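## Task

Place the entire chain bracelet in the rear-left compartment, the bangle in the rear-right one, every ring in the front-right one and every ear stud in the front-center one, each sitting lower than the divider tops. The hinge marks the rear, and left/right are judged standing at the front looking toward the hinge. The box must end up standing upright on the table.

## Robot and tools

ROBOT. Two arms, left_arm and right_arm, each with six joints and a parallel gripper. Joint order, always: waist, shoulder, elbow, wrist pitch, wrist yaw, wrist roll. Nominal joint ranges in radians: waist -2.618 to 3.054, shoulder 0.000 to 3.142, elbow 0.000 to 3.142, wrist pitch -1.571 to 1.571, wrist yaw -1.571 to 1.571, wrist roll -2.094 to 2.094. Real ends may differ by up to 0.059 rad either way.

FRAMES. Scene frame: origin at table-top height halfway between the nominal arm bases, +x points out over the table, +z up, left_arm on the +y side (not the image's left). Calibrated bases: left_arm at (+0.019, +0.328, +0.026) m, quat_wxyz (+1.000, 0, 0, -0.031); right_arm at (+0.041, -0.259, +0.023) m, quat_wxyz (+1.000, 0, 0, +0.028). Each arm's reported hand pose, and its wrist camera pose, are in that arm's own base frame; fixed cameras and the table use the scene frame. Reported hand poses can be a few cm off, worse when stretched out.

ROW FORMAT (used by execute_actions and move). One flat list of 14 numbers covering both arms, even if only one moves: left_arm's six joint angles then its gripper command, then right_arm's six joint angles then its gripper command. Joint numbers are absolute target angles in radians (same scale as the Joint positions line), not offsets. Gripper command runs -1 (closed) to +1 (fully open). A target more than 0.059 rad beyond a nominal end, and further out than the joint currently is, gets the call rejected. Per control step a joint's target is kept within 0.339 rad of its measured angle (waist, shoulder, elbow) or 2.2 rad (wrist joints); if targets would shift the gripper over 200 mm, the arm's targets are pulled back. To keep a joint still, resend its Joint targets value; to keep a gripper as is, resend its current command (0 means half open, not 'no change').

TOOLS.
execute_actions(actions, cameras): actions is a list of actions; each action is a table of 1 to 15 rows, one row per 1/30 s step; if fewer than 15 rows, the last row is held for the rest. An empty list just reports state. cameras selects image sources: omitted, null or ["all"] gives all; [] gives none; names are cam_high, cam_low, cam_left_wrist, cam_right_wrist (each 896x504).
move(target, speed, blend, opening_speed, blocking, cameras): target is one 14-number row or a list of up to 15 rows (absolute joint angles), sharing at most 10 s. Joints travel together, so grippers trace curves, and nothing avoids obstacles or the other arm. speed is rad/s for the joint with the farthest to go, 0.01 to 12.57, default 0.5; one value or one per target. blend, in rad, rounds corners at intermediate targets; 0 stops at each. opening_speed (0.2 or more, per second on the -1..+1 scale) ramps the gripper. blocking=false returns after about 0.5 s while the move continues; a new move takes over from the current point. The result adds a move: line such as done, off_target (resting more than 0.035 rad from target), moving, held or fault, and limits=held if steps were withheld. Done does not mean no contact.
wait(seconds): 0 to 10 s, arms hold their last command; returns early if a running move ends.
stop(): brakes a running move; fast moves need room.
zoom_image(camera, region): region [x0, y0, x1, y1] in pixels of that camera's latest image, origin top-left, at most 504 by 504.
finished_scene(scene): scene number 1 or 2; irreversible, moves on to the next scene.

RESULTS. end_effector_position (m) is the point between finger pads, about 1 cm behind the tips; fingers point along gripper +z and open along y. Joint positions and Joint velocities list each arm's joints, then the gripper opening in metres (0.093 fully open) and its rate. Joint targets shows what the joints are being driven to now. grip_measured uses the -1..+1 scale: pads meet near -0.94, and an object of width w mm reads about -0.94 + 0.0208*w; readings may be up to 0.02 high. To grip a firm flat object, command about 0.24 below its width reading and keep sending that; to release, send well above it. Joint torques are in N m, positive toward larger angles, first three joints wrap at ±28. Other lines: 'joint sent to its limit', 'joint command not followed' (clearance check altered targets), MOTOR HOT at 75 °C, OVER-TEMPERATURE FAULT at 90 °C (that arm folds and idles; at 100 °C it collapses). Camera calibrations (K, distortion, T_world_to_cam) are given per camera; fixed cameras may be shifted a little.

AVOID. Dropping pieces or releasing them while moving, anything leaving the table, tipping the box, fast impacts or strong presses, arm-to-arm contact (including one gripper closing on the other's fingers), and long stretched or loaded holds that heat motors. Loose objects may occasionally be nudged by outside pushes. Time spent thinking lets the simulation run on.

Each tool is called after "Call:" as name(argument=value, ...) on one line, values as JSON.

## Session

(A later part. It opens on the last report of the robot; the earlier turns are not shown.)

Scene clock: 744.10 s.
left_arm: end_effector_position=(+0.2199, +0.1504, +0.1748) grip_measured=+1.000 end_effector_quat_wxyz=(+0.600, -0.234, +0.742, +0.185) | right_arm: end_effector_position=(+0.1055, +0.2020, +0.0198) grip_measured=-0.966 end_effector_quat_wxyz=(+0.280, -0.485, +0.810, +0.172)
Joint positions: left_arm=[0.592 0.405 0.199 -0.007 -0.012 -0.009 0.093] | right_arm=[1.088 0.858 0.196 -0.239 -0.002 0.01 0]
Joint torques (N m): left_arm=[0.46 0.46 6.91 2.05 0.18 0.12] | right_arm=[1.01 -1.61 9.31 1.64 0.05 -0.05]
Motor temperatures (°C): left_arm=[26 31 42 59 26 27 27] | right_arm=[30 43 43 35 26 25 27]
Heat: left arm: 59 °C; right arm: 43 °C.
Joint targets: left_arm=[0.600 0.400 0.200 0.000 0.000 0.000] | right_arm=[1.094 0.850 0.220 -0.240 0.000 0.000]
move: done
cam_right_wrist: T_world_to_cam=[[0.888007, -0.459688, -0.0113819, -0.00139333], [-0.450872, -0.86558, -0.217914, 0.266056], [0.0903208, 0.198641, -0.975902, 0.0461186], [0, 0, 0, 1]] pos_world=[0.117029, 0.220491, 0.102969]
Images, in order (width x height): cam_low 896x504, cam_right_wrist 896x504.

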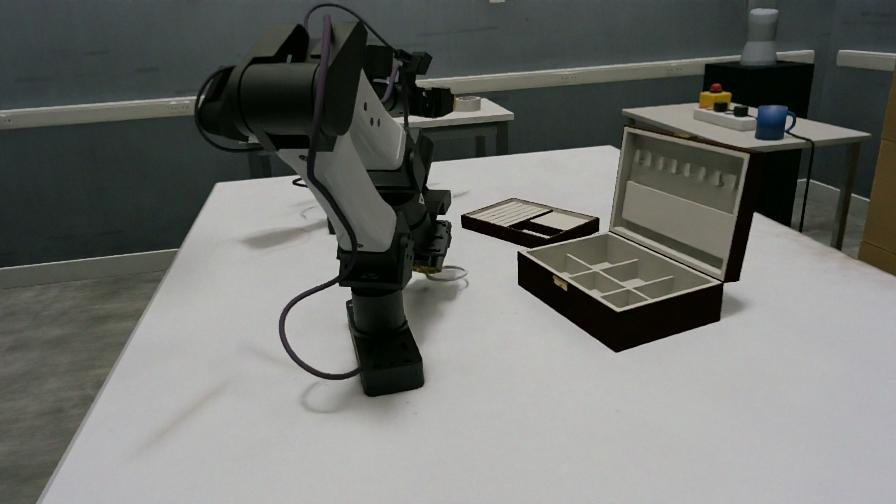

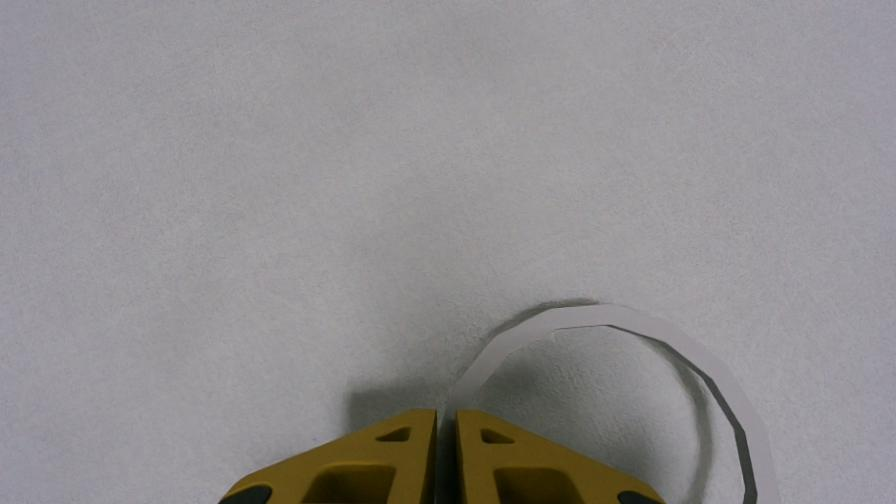

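Call:
move(target=[[0.6,0.4,0.2,0.0,0,0,1,1.094,0.675,0.57,-0.705,0,0,-1],[0.6,0.4,0.2,0.0,0,0,1,-0.02,1.455,1.008,-0.353,0,0,-1]], speed=[0.4,0.5], blend=0.05, cameras=["cam_right_wrist","cam_low"])

Call:
zoom_image(camera="cam_low", region=[500, 110, 760, 360])

Scene clock: 775.70 s.
left_arm: end_effector_position=(+0.2199, +0.1504, +0.1748) grip_measured=+1.000 end_effector_quat_wxyz=(+0.600, -0.234, +0.742, +0.185) | right_arm: end_effector_position=(+0.3929, -0.0077, +0.1362) grip_measured=-0.966 end_effector_quat_wxyz=(+0.352, +0.014, +0.936, -0.002)
Joint positions: left_arm=[0.592 0.405 0.199 -0.007 -0.012 -0.009 0.093] | right_arm=[-0.019 1.448 0.98 -0.384 0 0.01 0]
Joint torques (N m): left_arm=[0.46 0.46 6.91 2.05 0.18 0.12] | right_arm=[0.44 -6.19 10.11 2.02 0.03 -0.05]
Motor temperatures (°C): left_arm=[26 31 42 59 26 27 27] | right_arm=[30 41 45 36 26 25 28]
Heat: left arm: 59 °C; right arm: 45 °C.
Joint targets: left_arm=[0.600 0.400 0.200 0.000 0.000 0.000] | right_arm=[-0.020 1.455 1.008 -0.353 0.000 0.000]
move: done
cam_right_wrist: T_world_to_cam=[[-0.0149967, -0.99984, -0.00973241, -0.00113536], [-0.963819, 0.0170458, -0.26601, 0.454375], [0.266134, 0.00539101, -0.963921, 0.103235], [0, 0, 0, 1]] pos_world=[0.410444, -0.00943689, 0.220368]
Images, in order (width x height): cam_low 896x504, cam_right_wrist 896x504.

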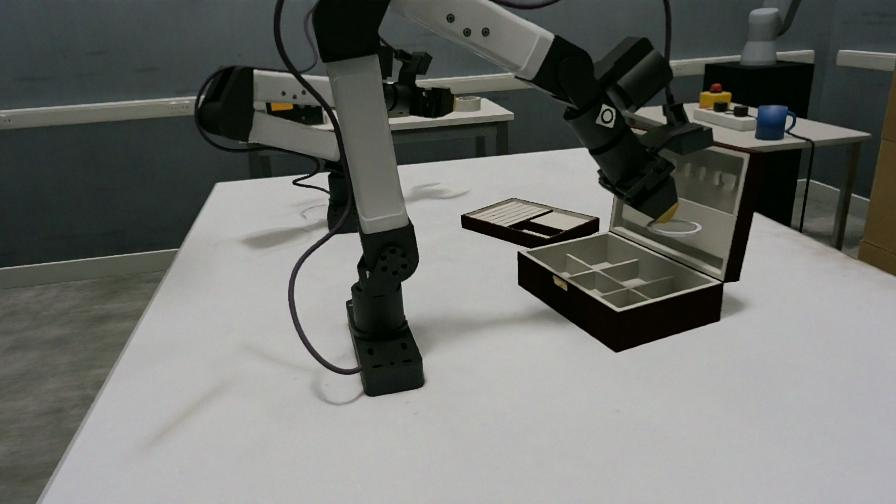

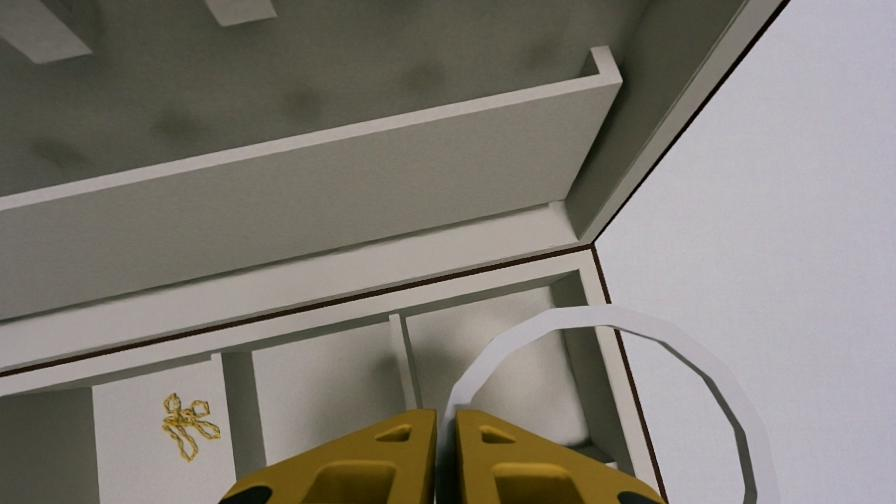

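Scaled by 1.938 (camera's finer frame: 1280x720).

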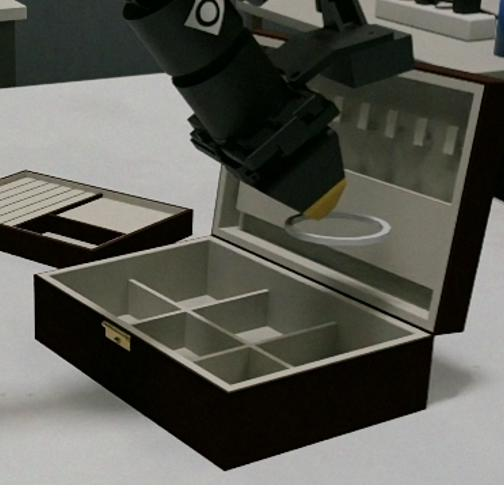

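Call:
move(target=[[0.6,0.4,0.2,0.0,0,0,1,-0.003,1.55,0.896,-0.105,0,0,-1],[0.6,0.4,0.2,0.0,0,0,1,-0.003,1.64,0.79,0.08,0,0,-1]], speed=0.25, blend=0.03, cameras=["cam_right_wrist","cam_low"])

Call:
zoom_image(camera="cam_low", region=[500, 110, 760, 360])

Scene clock: 800.17 s.
left_arm: end_effector_position=(+0.2199, +0.1504, +0.1748) grip_measured=+1.000 end_effector_quat_wxyz=(+0.600, -0.234, +0.742, +0.185) | right_arm: end_effector_position=(+0.4151, -0.0038, +0.0639) grip_measured=-0.966 end_effector_quat_wxyz=(+0.380, +0.009, +0.925, +0.000)
Joint positions: left_arm=[0.592 0.405 0.199 -0.007 -0.012 -0.009 0.093] | right_arm=[-0.009 1.629 0.796 0.042 0 0.01 0]
Joint torques (N m): left_arm=[0.44 0.47 6.91 2.05 0.18 0.12] | right_arm=[1.01 -6.86 6.02 2.21 0.02 -0.05]
Motor temperatures (°C): left_arm=[26 31 42 59 26 27 27] | right_arm=[30 43 45 37 26 25 28]
Heat: left arm: 59 °C; right arm: 45 °C.
Joint targets: left_arm=[0.600 0.400 0.200 0.000 0.000 0.000] | right_arm=[-0.003 1.640 0.790 0.080 0.000 0.000]
move: off_target (right_arm); right_arm: the wrist pitch is farthest, 0.038 rad from its target
cam_right_wrist: T_world_to_cam=[[-0.00410251, -0.999947, -0.00945312, -0.00225572], [-0.945797, 0.00694979, -0.324684, 0.45267], [0.324732, 0.00760871, -0.945775, 0.00217575], [0, 0, 0, 1]] pos_world=[0.427418, -0.00541812, 0.149011]
Images, in order (width x height): cam_low 896x504, cam_right_wrist 896x504.

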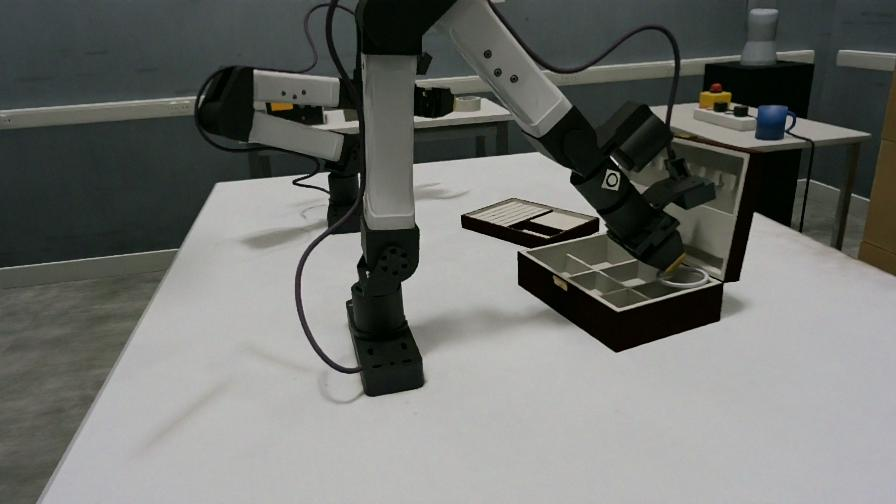

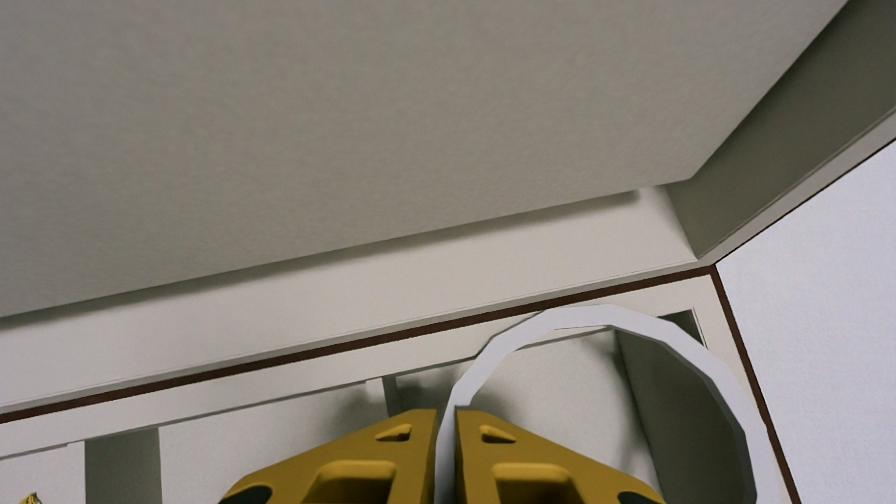

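Scaled by 1.938 (camera's finer frame: 1280x720).

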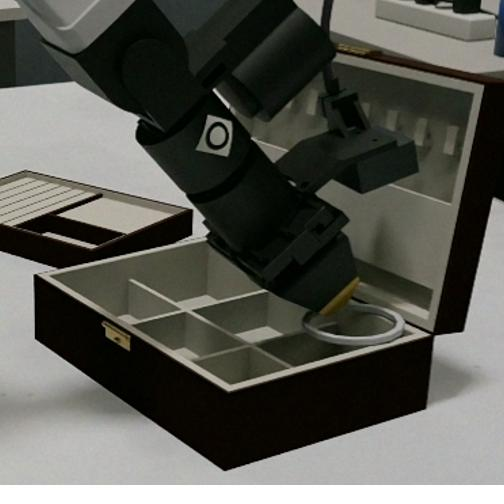

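Call:
move(target=[[0.6,0.4,0.2,0.0,0,0,1,0.014,1.622,0.762,0.08,0,0,-1],[0.6,0.4,0.2,0.0,0,0,1,0.014,1.683,0.72,0.18,0,0,-1]], speed=0.15, cameras=["cam_right_wrist","cam_low"])

Call:
zoom_image(camera="cam_low", region=[560, 180, 740, 360])

Scene clock: 824.13 s.
left_arm: end_effector_position=(+0.2199, +0.1504, +0.1748) grip_measured=+1.000 end_effector_quat_wxyz=(+0.600, -0.234, +0.742, +0.185) | right_arm: end_effector_position=(+0.4174, +0.0019, +0.0581) grip_measured=-0.966 end_effector_quat_wxyz=(+0.406, +0.002, +0.914, +0.001)
Joint positions: left_arm=[0.592 0.405 0.199 -0.007 -0.012 -0.009 0.093] | right_arm=[0.006 1.645 0.736 0.175 0.004 0.01 0]
Joint torques (N m): left_arm=[0.46 0.47 6.91 2.05 0.18 0.12] | right_arm=[1.16 -4.19 4.96 1.92 -0.01 -0.05]
Motor temperatures (°C): left_arm=[26 31 42 59 26 27 27] | right_arm=[30 44 45 37 26 25 28]
Heat: left arm: 59 °C; right arm: 45 °C.
Joint targets: left_arm=[0.600 0.400 0.200 0.000 0.000 0.000] | right_arm=[0.014 1.683 0.720 0.180 0.000 0.000]
move: off_target (right_arm); right_arm: the shoulder is farthest, 0.038 rad from its target
cam_right_wrist: T_world_to_cam=[[0.00888378, -0.999939, -0.0065598, -0.00213359], [-0.925845, -0.00574667, -0.377859, 0.447732], [0.377798, 0.00943018, -0.92584, -0.0275442], [0, 0, 0, 1]] pos_world=[0.424955, 0.000699251, 0.143664]
Images, in order (width x height): cam_low 896x504, cam_right_wrist 896x504.

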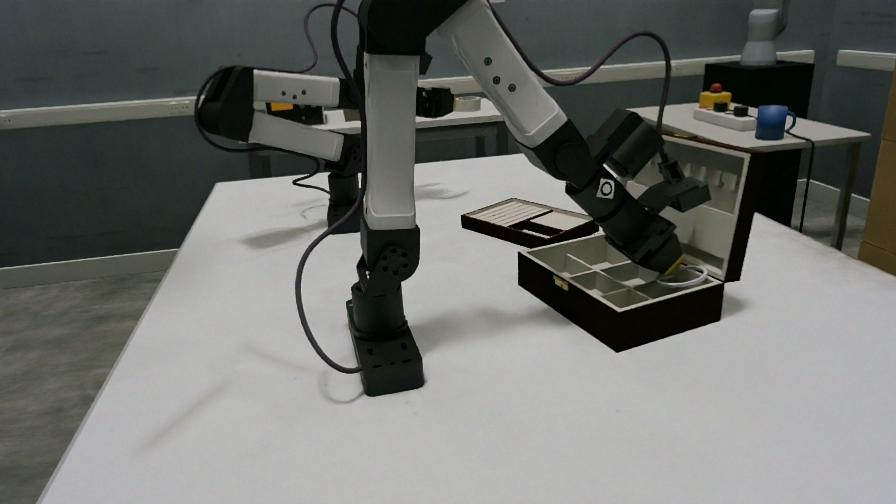

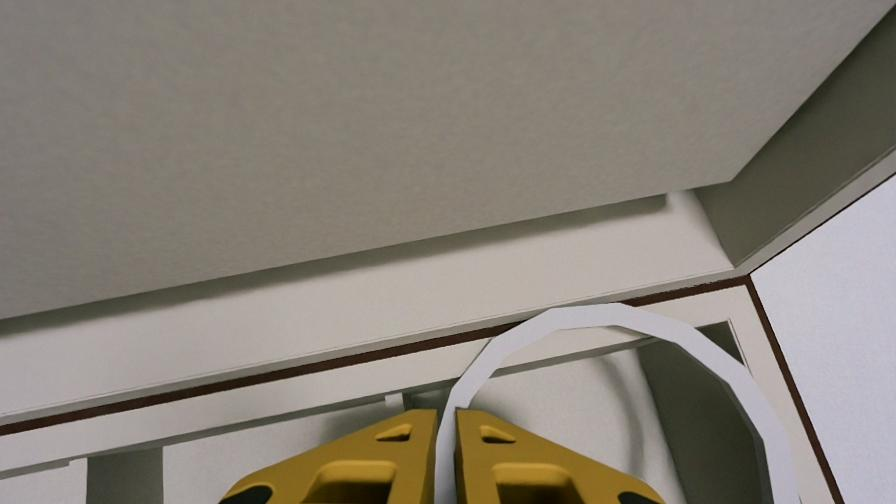

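Scaled by 2.800 (camera's finer frame: 1280x720).

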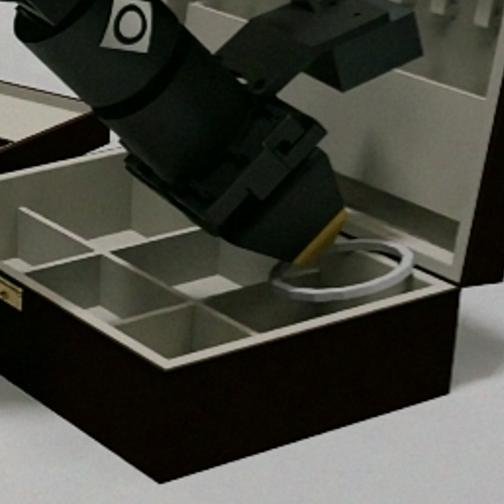

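Call:
move(target=[[0.6,0.4,0.2,0.0,0,0,1,0.016,1.535,0.79,-0.045,0,0,-1],[0.6,0.4,0.2,0.0,0,0,1,0.016,1.635,0.70,0.145,0,0,-1]], speed=0.2, cameras=["cam_right_wrist","cam_low"])

Call:
zoom_image(camera="cam_low", region=[560, 180, 740, 360])

Scene clock: 836.90 s.
left_arm: end_effector_position=(+0.2199, +0.1504, +0.1748) grip_measured=+1.000 end_effector_quat_wxyz=(+0.600, -0.234, +0.742, +0.185) | right_arm: end_effector_position=(+0.3980, +0.0027, +0.0441) grip_measured=-0.966 end_effector_quat_wxyz=(+0.372, +0.001, +0.928, +0.001)
Joint positions: left_arm=[0.592 0.405 0.199 -0.007 -0.012 -0.009 0.093] | right_arm=[0.01 1.623 0.707 0.107 0.006 0.01 0]
Joint torques (N m): left_arm=[0.46 0.46 6.91 2.05 0.18 0.13] | right_arm=[1.03 -6.38 5.72 2.21 -0.04 -0.05]
Motor temperatures (°C): left_arm=[26 31 42 59 26 27 27] | right_arm=[30 44 44 37 26 25 28]
Heat: left arm: 59 °C; right arm: 44 °C.
Joint targets: left_arm=[0.600 0.400 0.200 0.000 0.000 0.000] | right_arm=[0.016 1.635 0.700 0.145 0.000 0.000]
move: off_target (right_arm); right_arm: the wrist pitch is farthest, 0.038 rad from its target
cam_right_wrist: T_world_to_cam=[[0.0101944, -0.999935, -0.00504236, -0.00175787], [-0.951446, -0.00814833, -0.307709, 0.431485], [0.307648, 0.00793443, -0.951467, -0.00409428], [0, 0, 0, 1]] pos_world=[0.411812, 0.00179061, 0.128868]
Images, in order (width x height): cam_low 896x504, cam_right_wrist 896x504.

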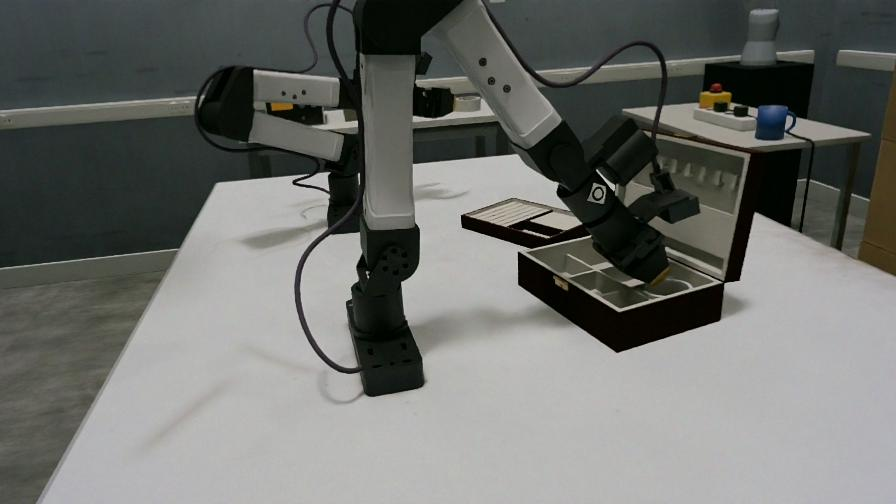

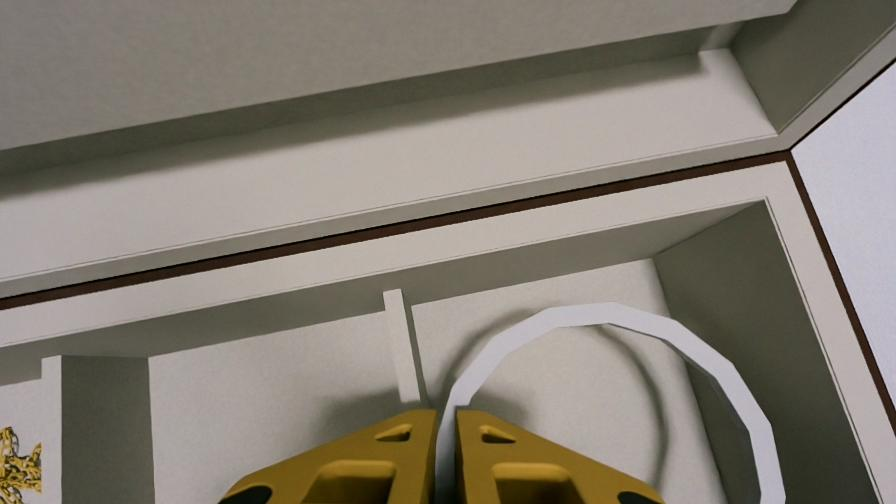

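Scaled by 2.800 (camera's finer frame: 1280x720).

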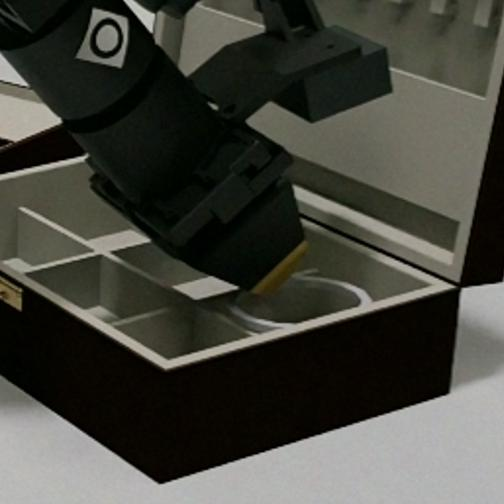

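Call:
move(target=[[0.6,0.4,0.2,0.0,0,0,1,0.016,1.643,0.734,0.12,0,0,-1],[0.6,0.4,0.2,0.0,0,0,1,0.016,1.689,0.705,0.195,0,0,-1]], speed=0.15, cameras=["cam_right_wrist","cam_low"])

Call:
zoom_image(camera="cam_low", region=[560, 180, 740, 360])

Scene clock: 847.47 s.
left_arm: end_effector_position=(+0.2199, +0.1504, +0.1748) grip_measured=+1.000 end_effector_quat_wxyz=(+0.600, -0.234, +0.742, +0.185) | right_arm: end_effector_position=(+0.4092, +0.0029, +0.0429) grip_measured=-0.966 end_effector_quat_wxyz=(+0.389, +0.001, +0.921, +0.001)
Joint positions: left_arm=[0.592 0.405 0.199 -0.007 -0.012 -0.009 0.093] | right_arm=[0.01 1.663 0.712 0.179 0.006 0.01 0]
Joint torques (N m): left_arm=[0.44 0.47 6.91 2.05 0.18 0.12] | right_arm=[1.05 -5.26 5.6 2 -0.04 -0.05]
Motor temperatures (°C): left_arm=[26 31 42 59 26 27 27] | right_arm=[29 44 44 38 26 25 28]
Heat: left arm: 59 °C; right arm: 44 °C.
Joint targets: left_arm=[0.600 0.400 0.200 0.000 0.000 0.000] | right_arm=[0.016 1.689 0.705 0.195 0.000 0.000]
move: done
cam_right_wrist: T_world_to_cam=[[0.0104166, -0.999933, -0.00507204, -0.00193122], [-0.93941, -0.00804784, -0.3427, 0.438425], [0.342636, 0.0083345, -0.939431, -0.0235011], [0, 0, 0, 1]] pos_world=[0.419934, 0.00179316, 0.128161]
Images, in order (width x height): cam_low 896x504, cam_right_wrist 896x504.

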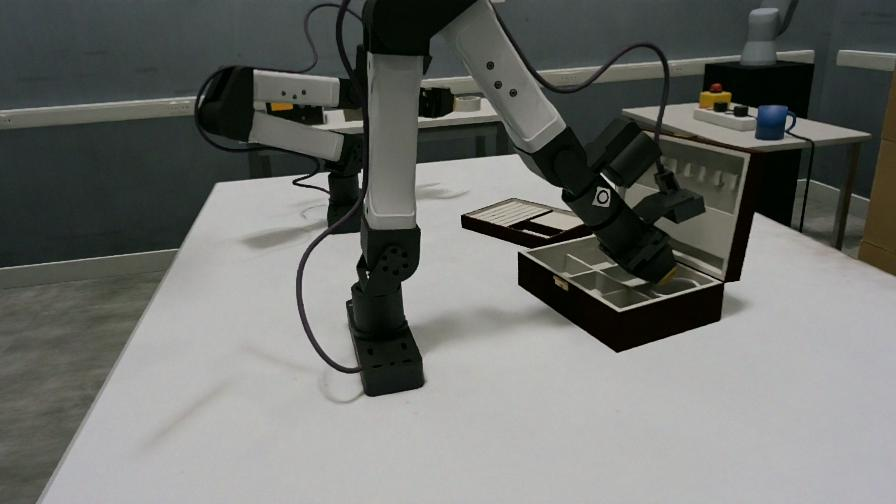

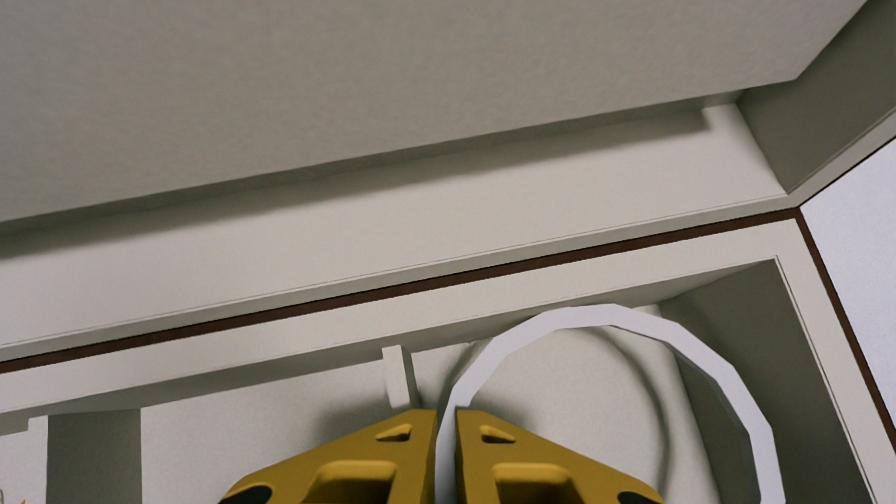

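Scaled by 2.800 (camera's finer frame: 1280x720).

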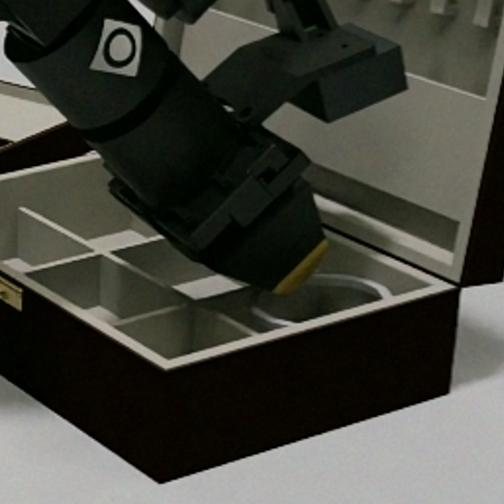

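Call:
move(target=[[0.6,0.4,0.2,0.0,0,0,1,0.016,1.685,0.705,0.18,0,0,-1],[0.6,0.4,0.2,0.0,0,0,1,0.016,1.685,0.705,0.18,0,0,-0.75]], speed=0.15, opening_speed=0.4, cameras=["cam_right_wrist","cam_low"])

Call:
zoom_image(camera="cam_low", region=[560, 180, 740, 360])

Scene clock: 856.53 s.
left_arm: end_effector_position=(+0.2199, +0.1504, +0.1748) grip_measured=+1.000 end_effector_quat_wxyz=(+0.600, -0.234, +0.742, +0.185) | right_arm: end_effector_position=(+0.4097, +0.0021, +0.0434) grip_measured=-0.752 end_effector_quat_wxyz=(+0.391, +0.002, +0.921, -0.001)
Joint positions: left_arm=[0.592 0.405 0.199 -0.007 -0.012 -0.009 0.093] | right_arm=[0.01 1.663 0.712 0.182 0.011 0.01 0.009]
Joint torques (N m): left_arm=[0.44 0.46 6.9 2.05 0.18 0.12] | right_arm=[1.05 -5.65 5.57 1.8 -0.08 -0.05]
Motor temperatures (°C): left_arm=[26 31 42 59 26 27 27] | right_arm=[29 44 43 38 26 25 28]
Heat: left arm: 59 °C; right arm: 44 °C.
Joint targets: left_arm=[0.600 0.400 0.200 0.000 0.000 0.000] | right_arm=[0.016 1.685 0.705 0.180 0.000 0.000]
move: done
cam_right_wrist: T_world_to_cam=[[0.0071441, -0.999973, -0.00187794, -0.00149414], [-0.938383, -0.00605516, -0.345543, 0.438766], [0.345523, 0.00423083, -0.938401, -0.02434], [0, 0, 0, 1]] pos_world=[0.420151, 0.00126568, 0.128769]
Images, in order (width x height): cam_low 896x504, cam_right_wrist 896x504.

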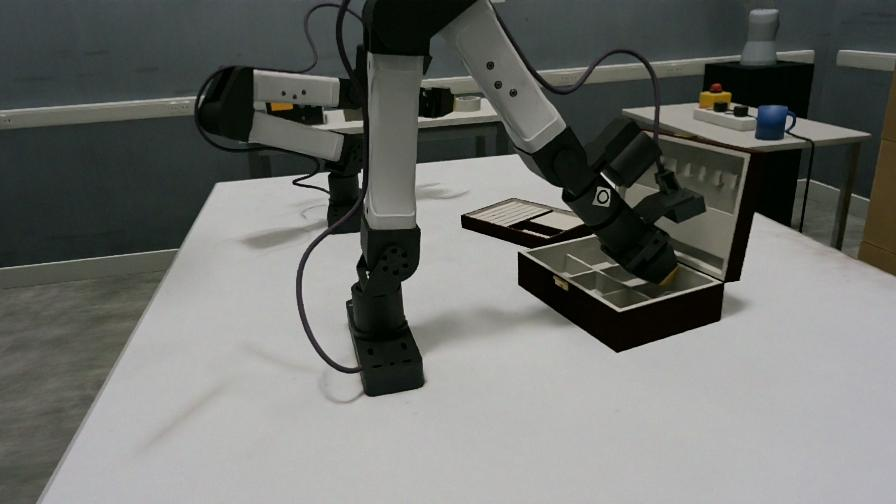

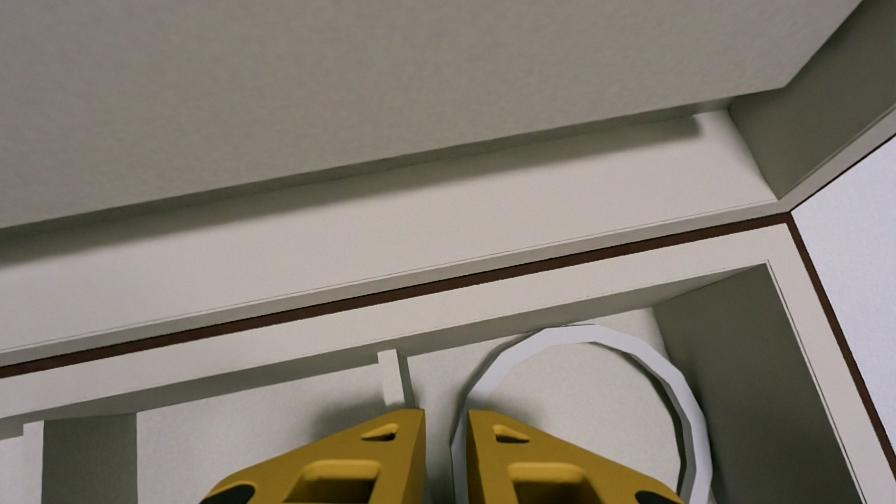

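Scaled by 2.800 (camera's finer frame: 1280x720).

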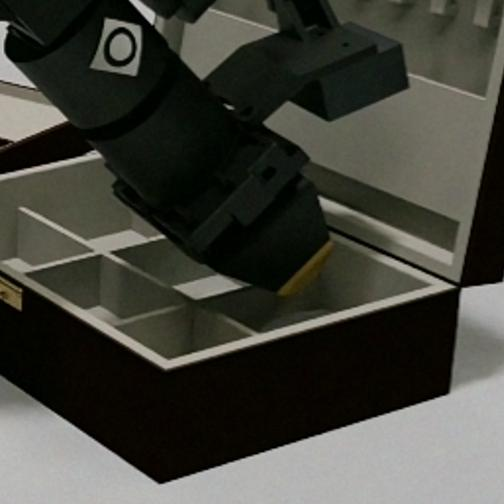

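Dropped in. Raise, and check all contents.

Call:
move(target=[[0.6,0.4,0.2,0.0,0,0,1,0.016,1.55,0.85,-0.11,0,0,-0.75],[0.6,0.4,0.2,0.0,0,0,1,0.016,1.35,1.05,-0.5,0,0,-0.75],[0.6,0.4,0.2,0.0,0,0,1,0.147,1.442,1.694,-1.454,0,0,-0.75]], speed=[0.25,0.5,0.7], blend=[0.03,0.1,0], cameras=["cam_right_wrist","cam_low"])

Call:
zoom_image(camera="cam_right_wrist", region=[180, 20, 680, 350])

Scene clock: 870.30 s.
left_arm: end_effector_position=(+0.2199, +0.1504, +0.1748) grip_measured=+1.000 end_effector_quat_wxyz=(+0.600, -0.234, +0.742, +0.185) | right_arm: end_effector_position=(+0.2930, +0.0402, +0.2662) grip_measured=-0.752 end_effector_quat_wxyz=(+0.186, -0.064, +0.980, +0.010)
Joint positions: left_arm=[0.592 0.405 0.199 -0.007 -0.012 -0.009 0.093] | right_arm=[0.142 1.432 1.674 -1.438 0.009 0.01 0.009]
Joint torques (N m): left_arm=[0.46 0.47 6.9 2.05 0.18 0.13] | right_arm=[0.96 -4.66 8.36 0.96 -0.06 -0.05]
Motor temperatures (°C): left_arm=[26 31 42 60 26 27 27] | right_arm=[29 44 43 38 26 25 28]
Heat: left arm: 60 °C; right arm: 44 °C.
Joint targets: left_arm=[0.600 0.400 0.200 0.000 0.000 0.000] | right_arm=[0.147 1.442 1.694 -1.454 0.000 0.000]
move: done
cam_right_wrist: T_world_to_cam=[[0.138706, -0.990331, -0.00212325, -0.000998773], [-0.987509, -0.138472, 0.0751709, 0.31414], [-0.0747381, -0.00832994, -0.997168, 0.364152], [0, 0, 0, 1]] pos_world=[0.337571, 0.0455439, 0.339504]
Images, in order (width x height): cam_low 896x504, cam_right_wrist 896x504.

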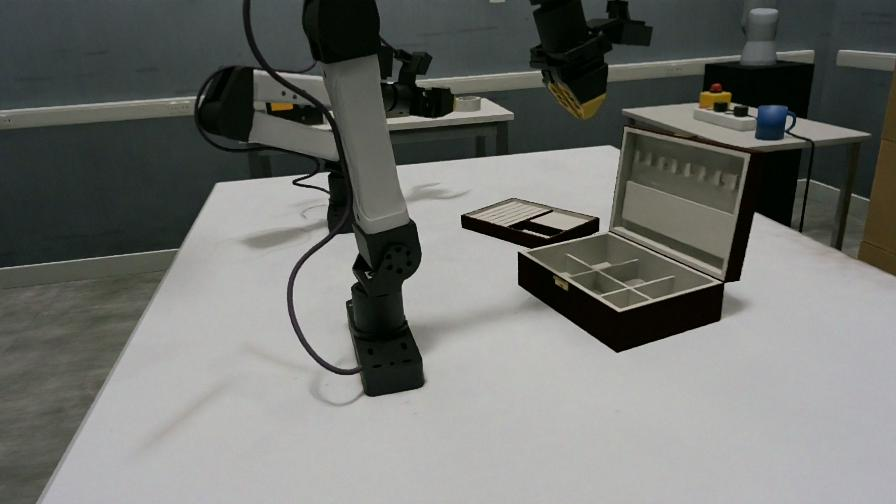

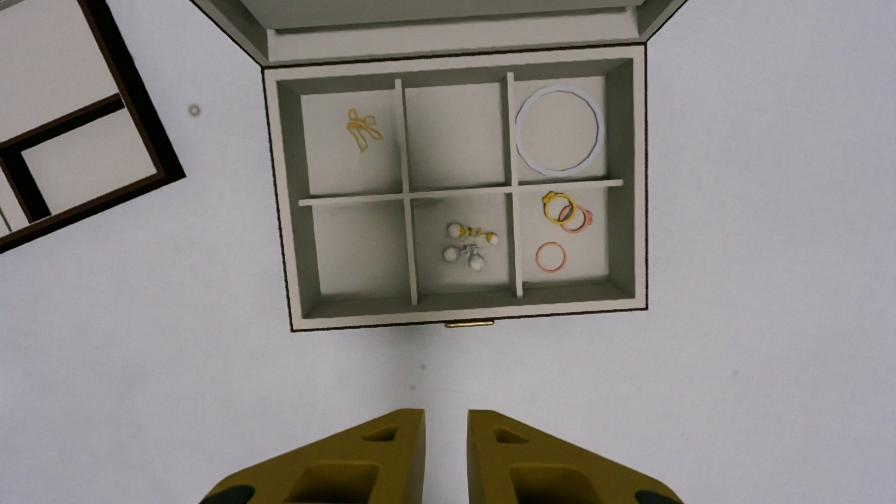

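Scaled by 1.008 (camera's finer frame: 1280x720).

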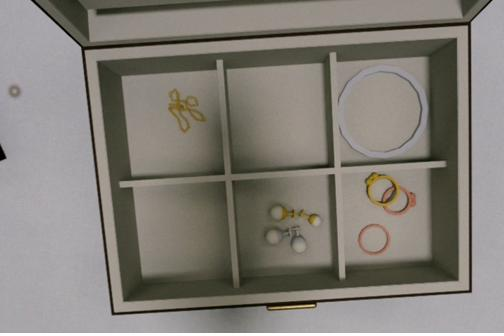

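Call:
zoom_image(camera="cam_right_wrist", region=[164, 80, 224, 140])

Call:
zoom_image(camera="cam_high", region=[440, 195, 480, 235])

Scaled by 8.400 (camera's finer frame: 1280x720).

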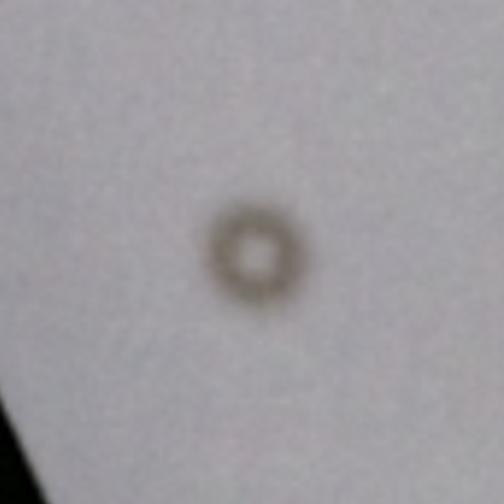

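This scene's latest camera images include none from cam_high. They are from: cam_low, cam_right_wrist. cam_high's image comes with the result of a call that names it in "cameras".

A flat stain. Done.

Call:
finished_scene(scene=1)

The scene is finished: the task was done.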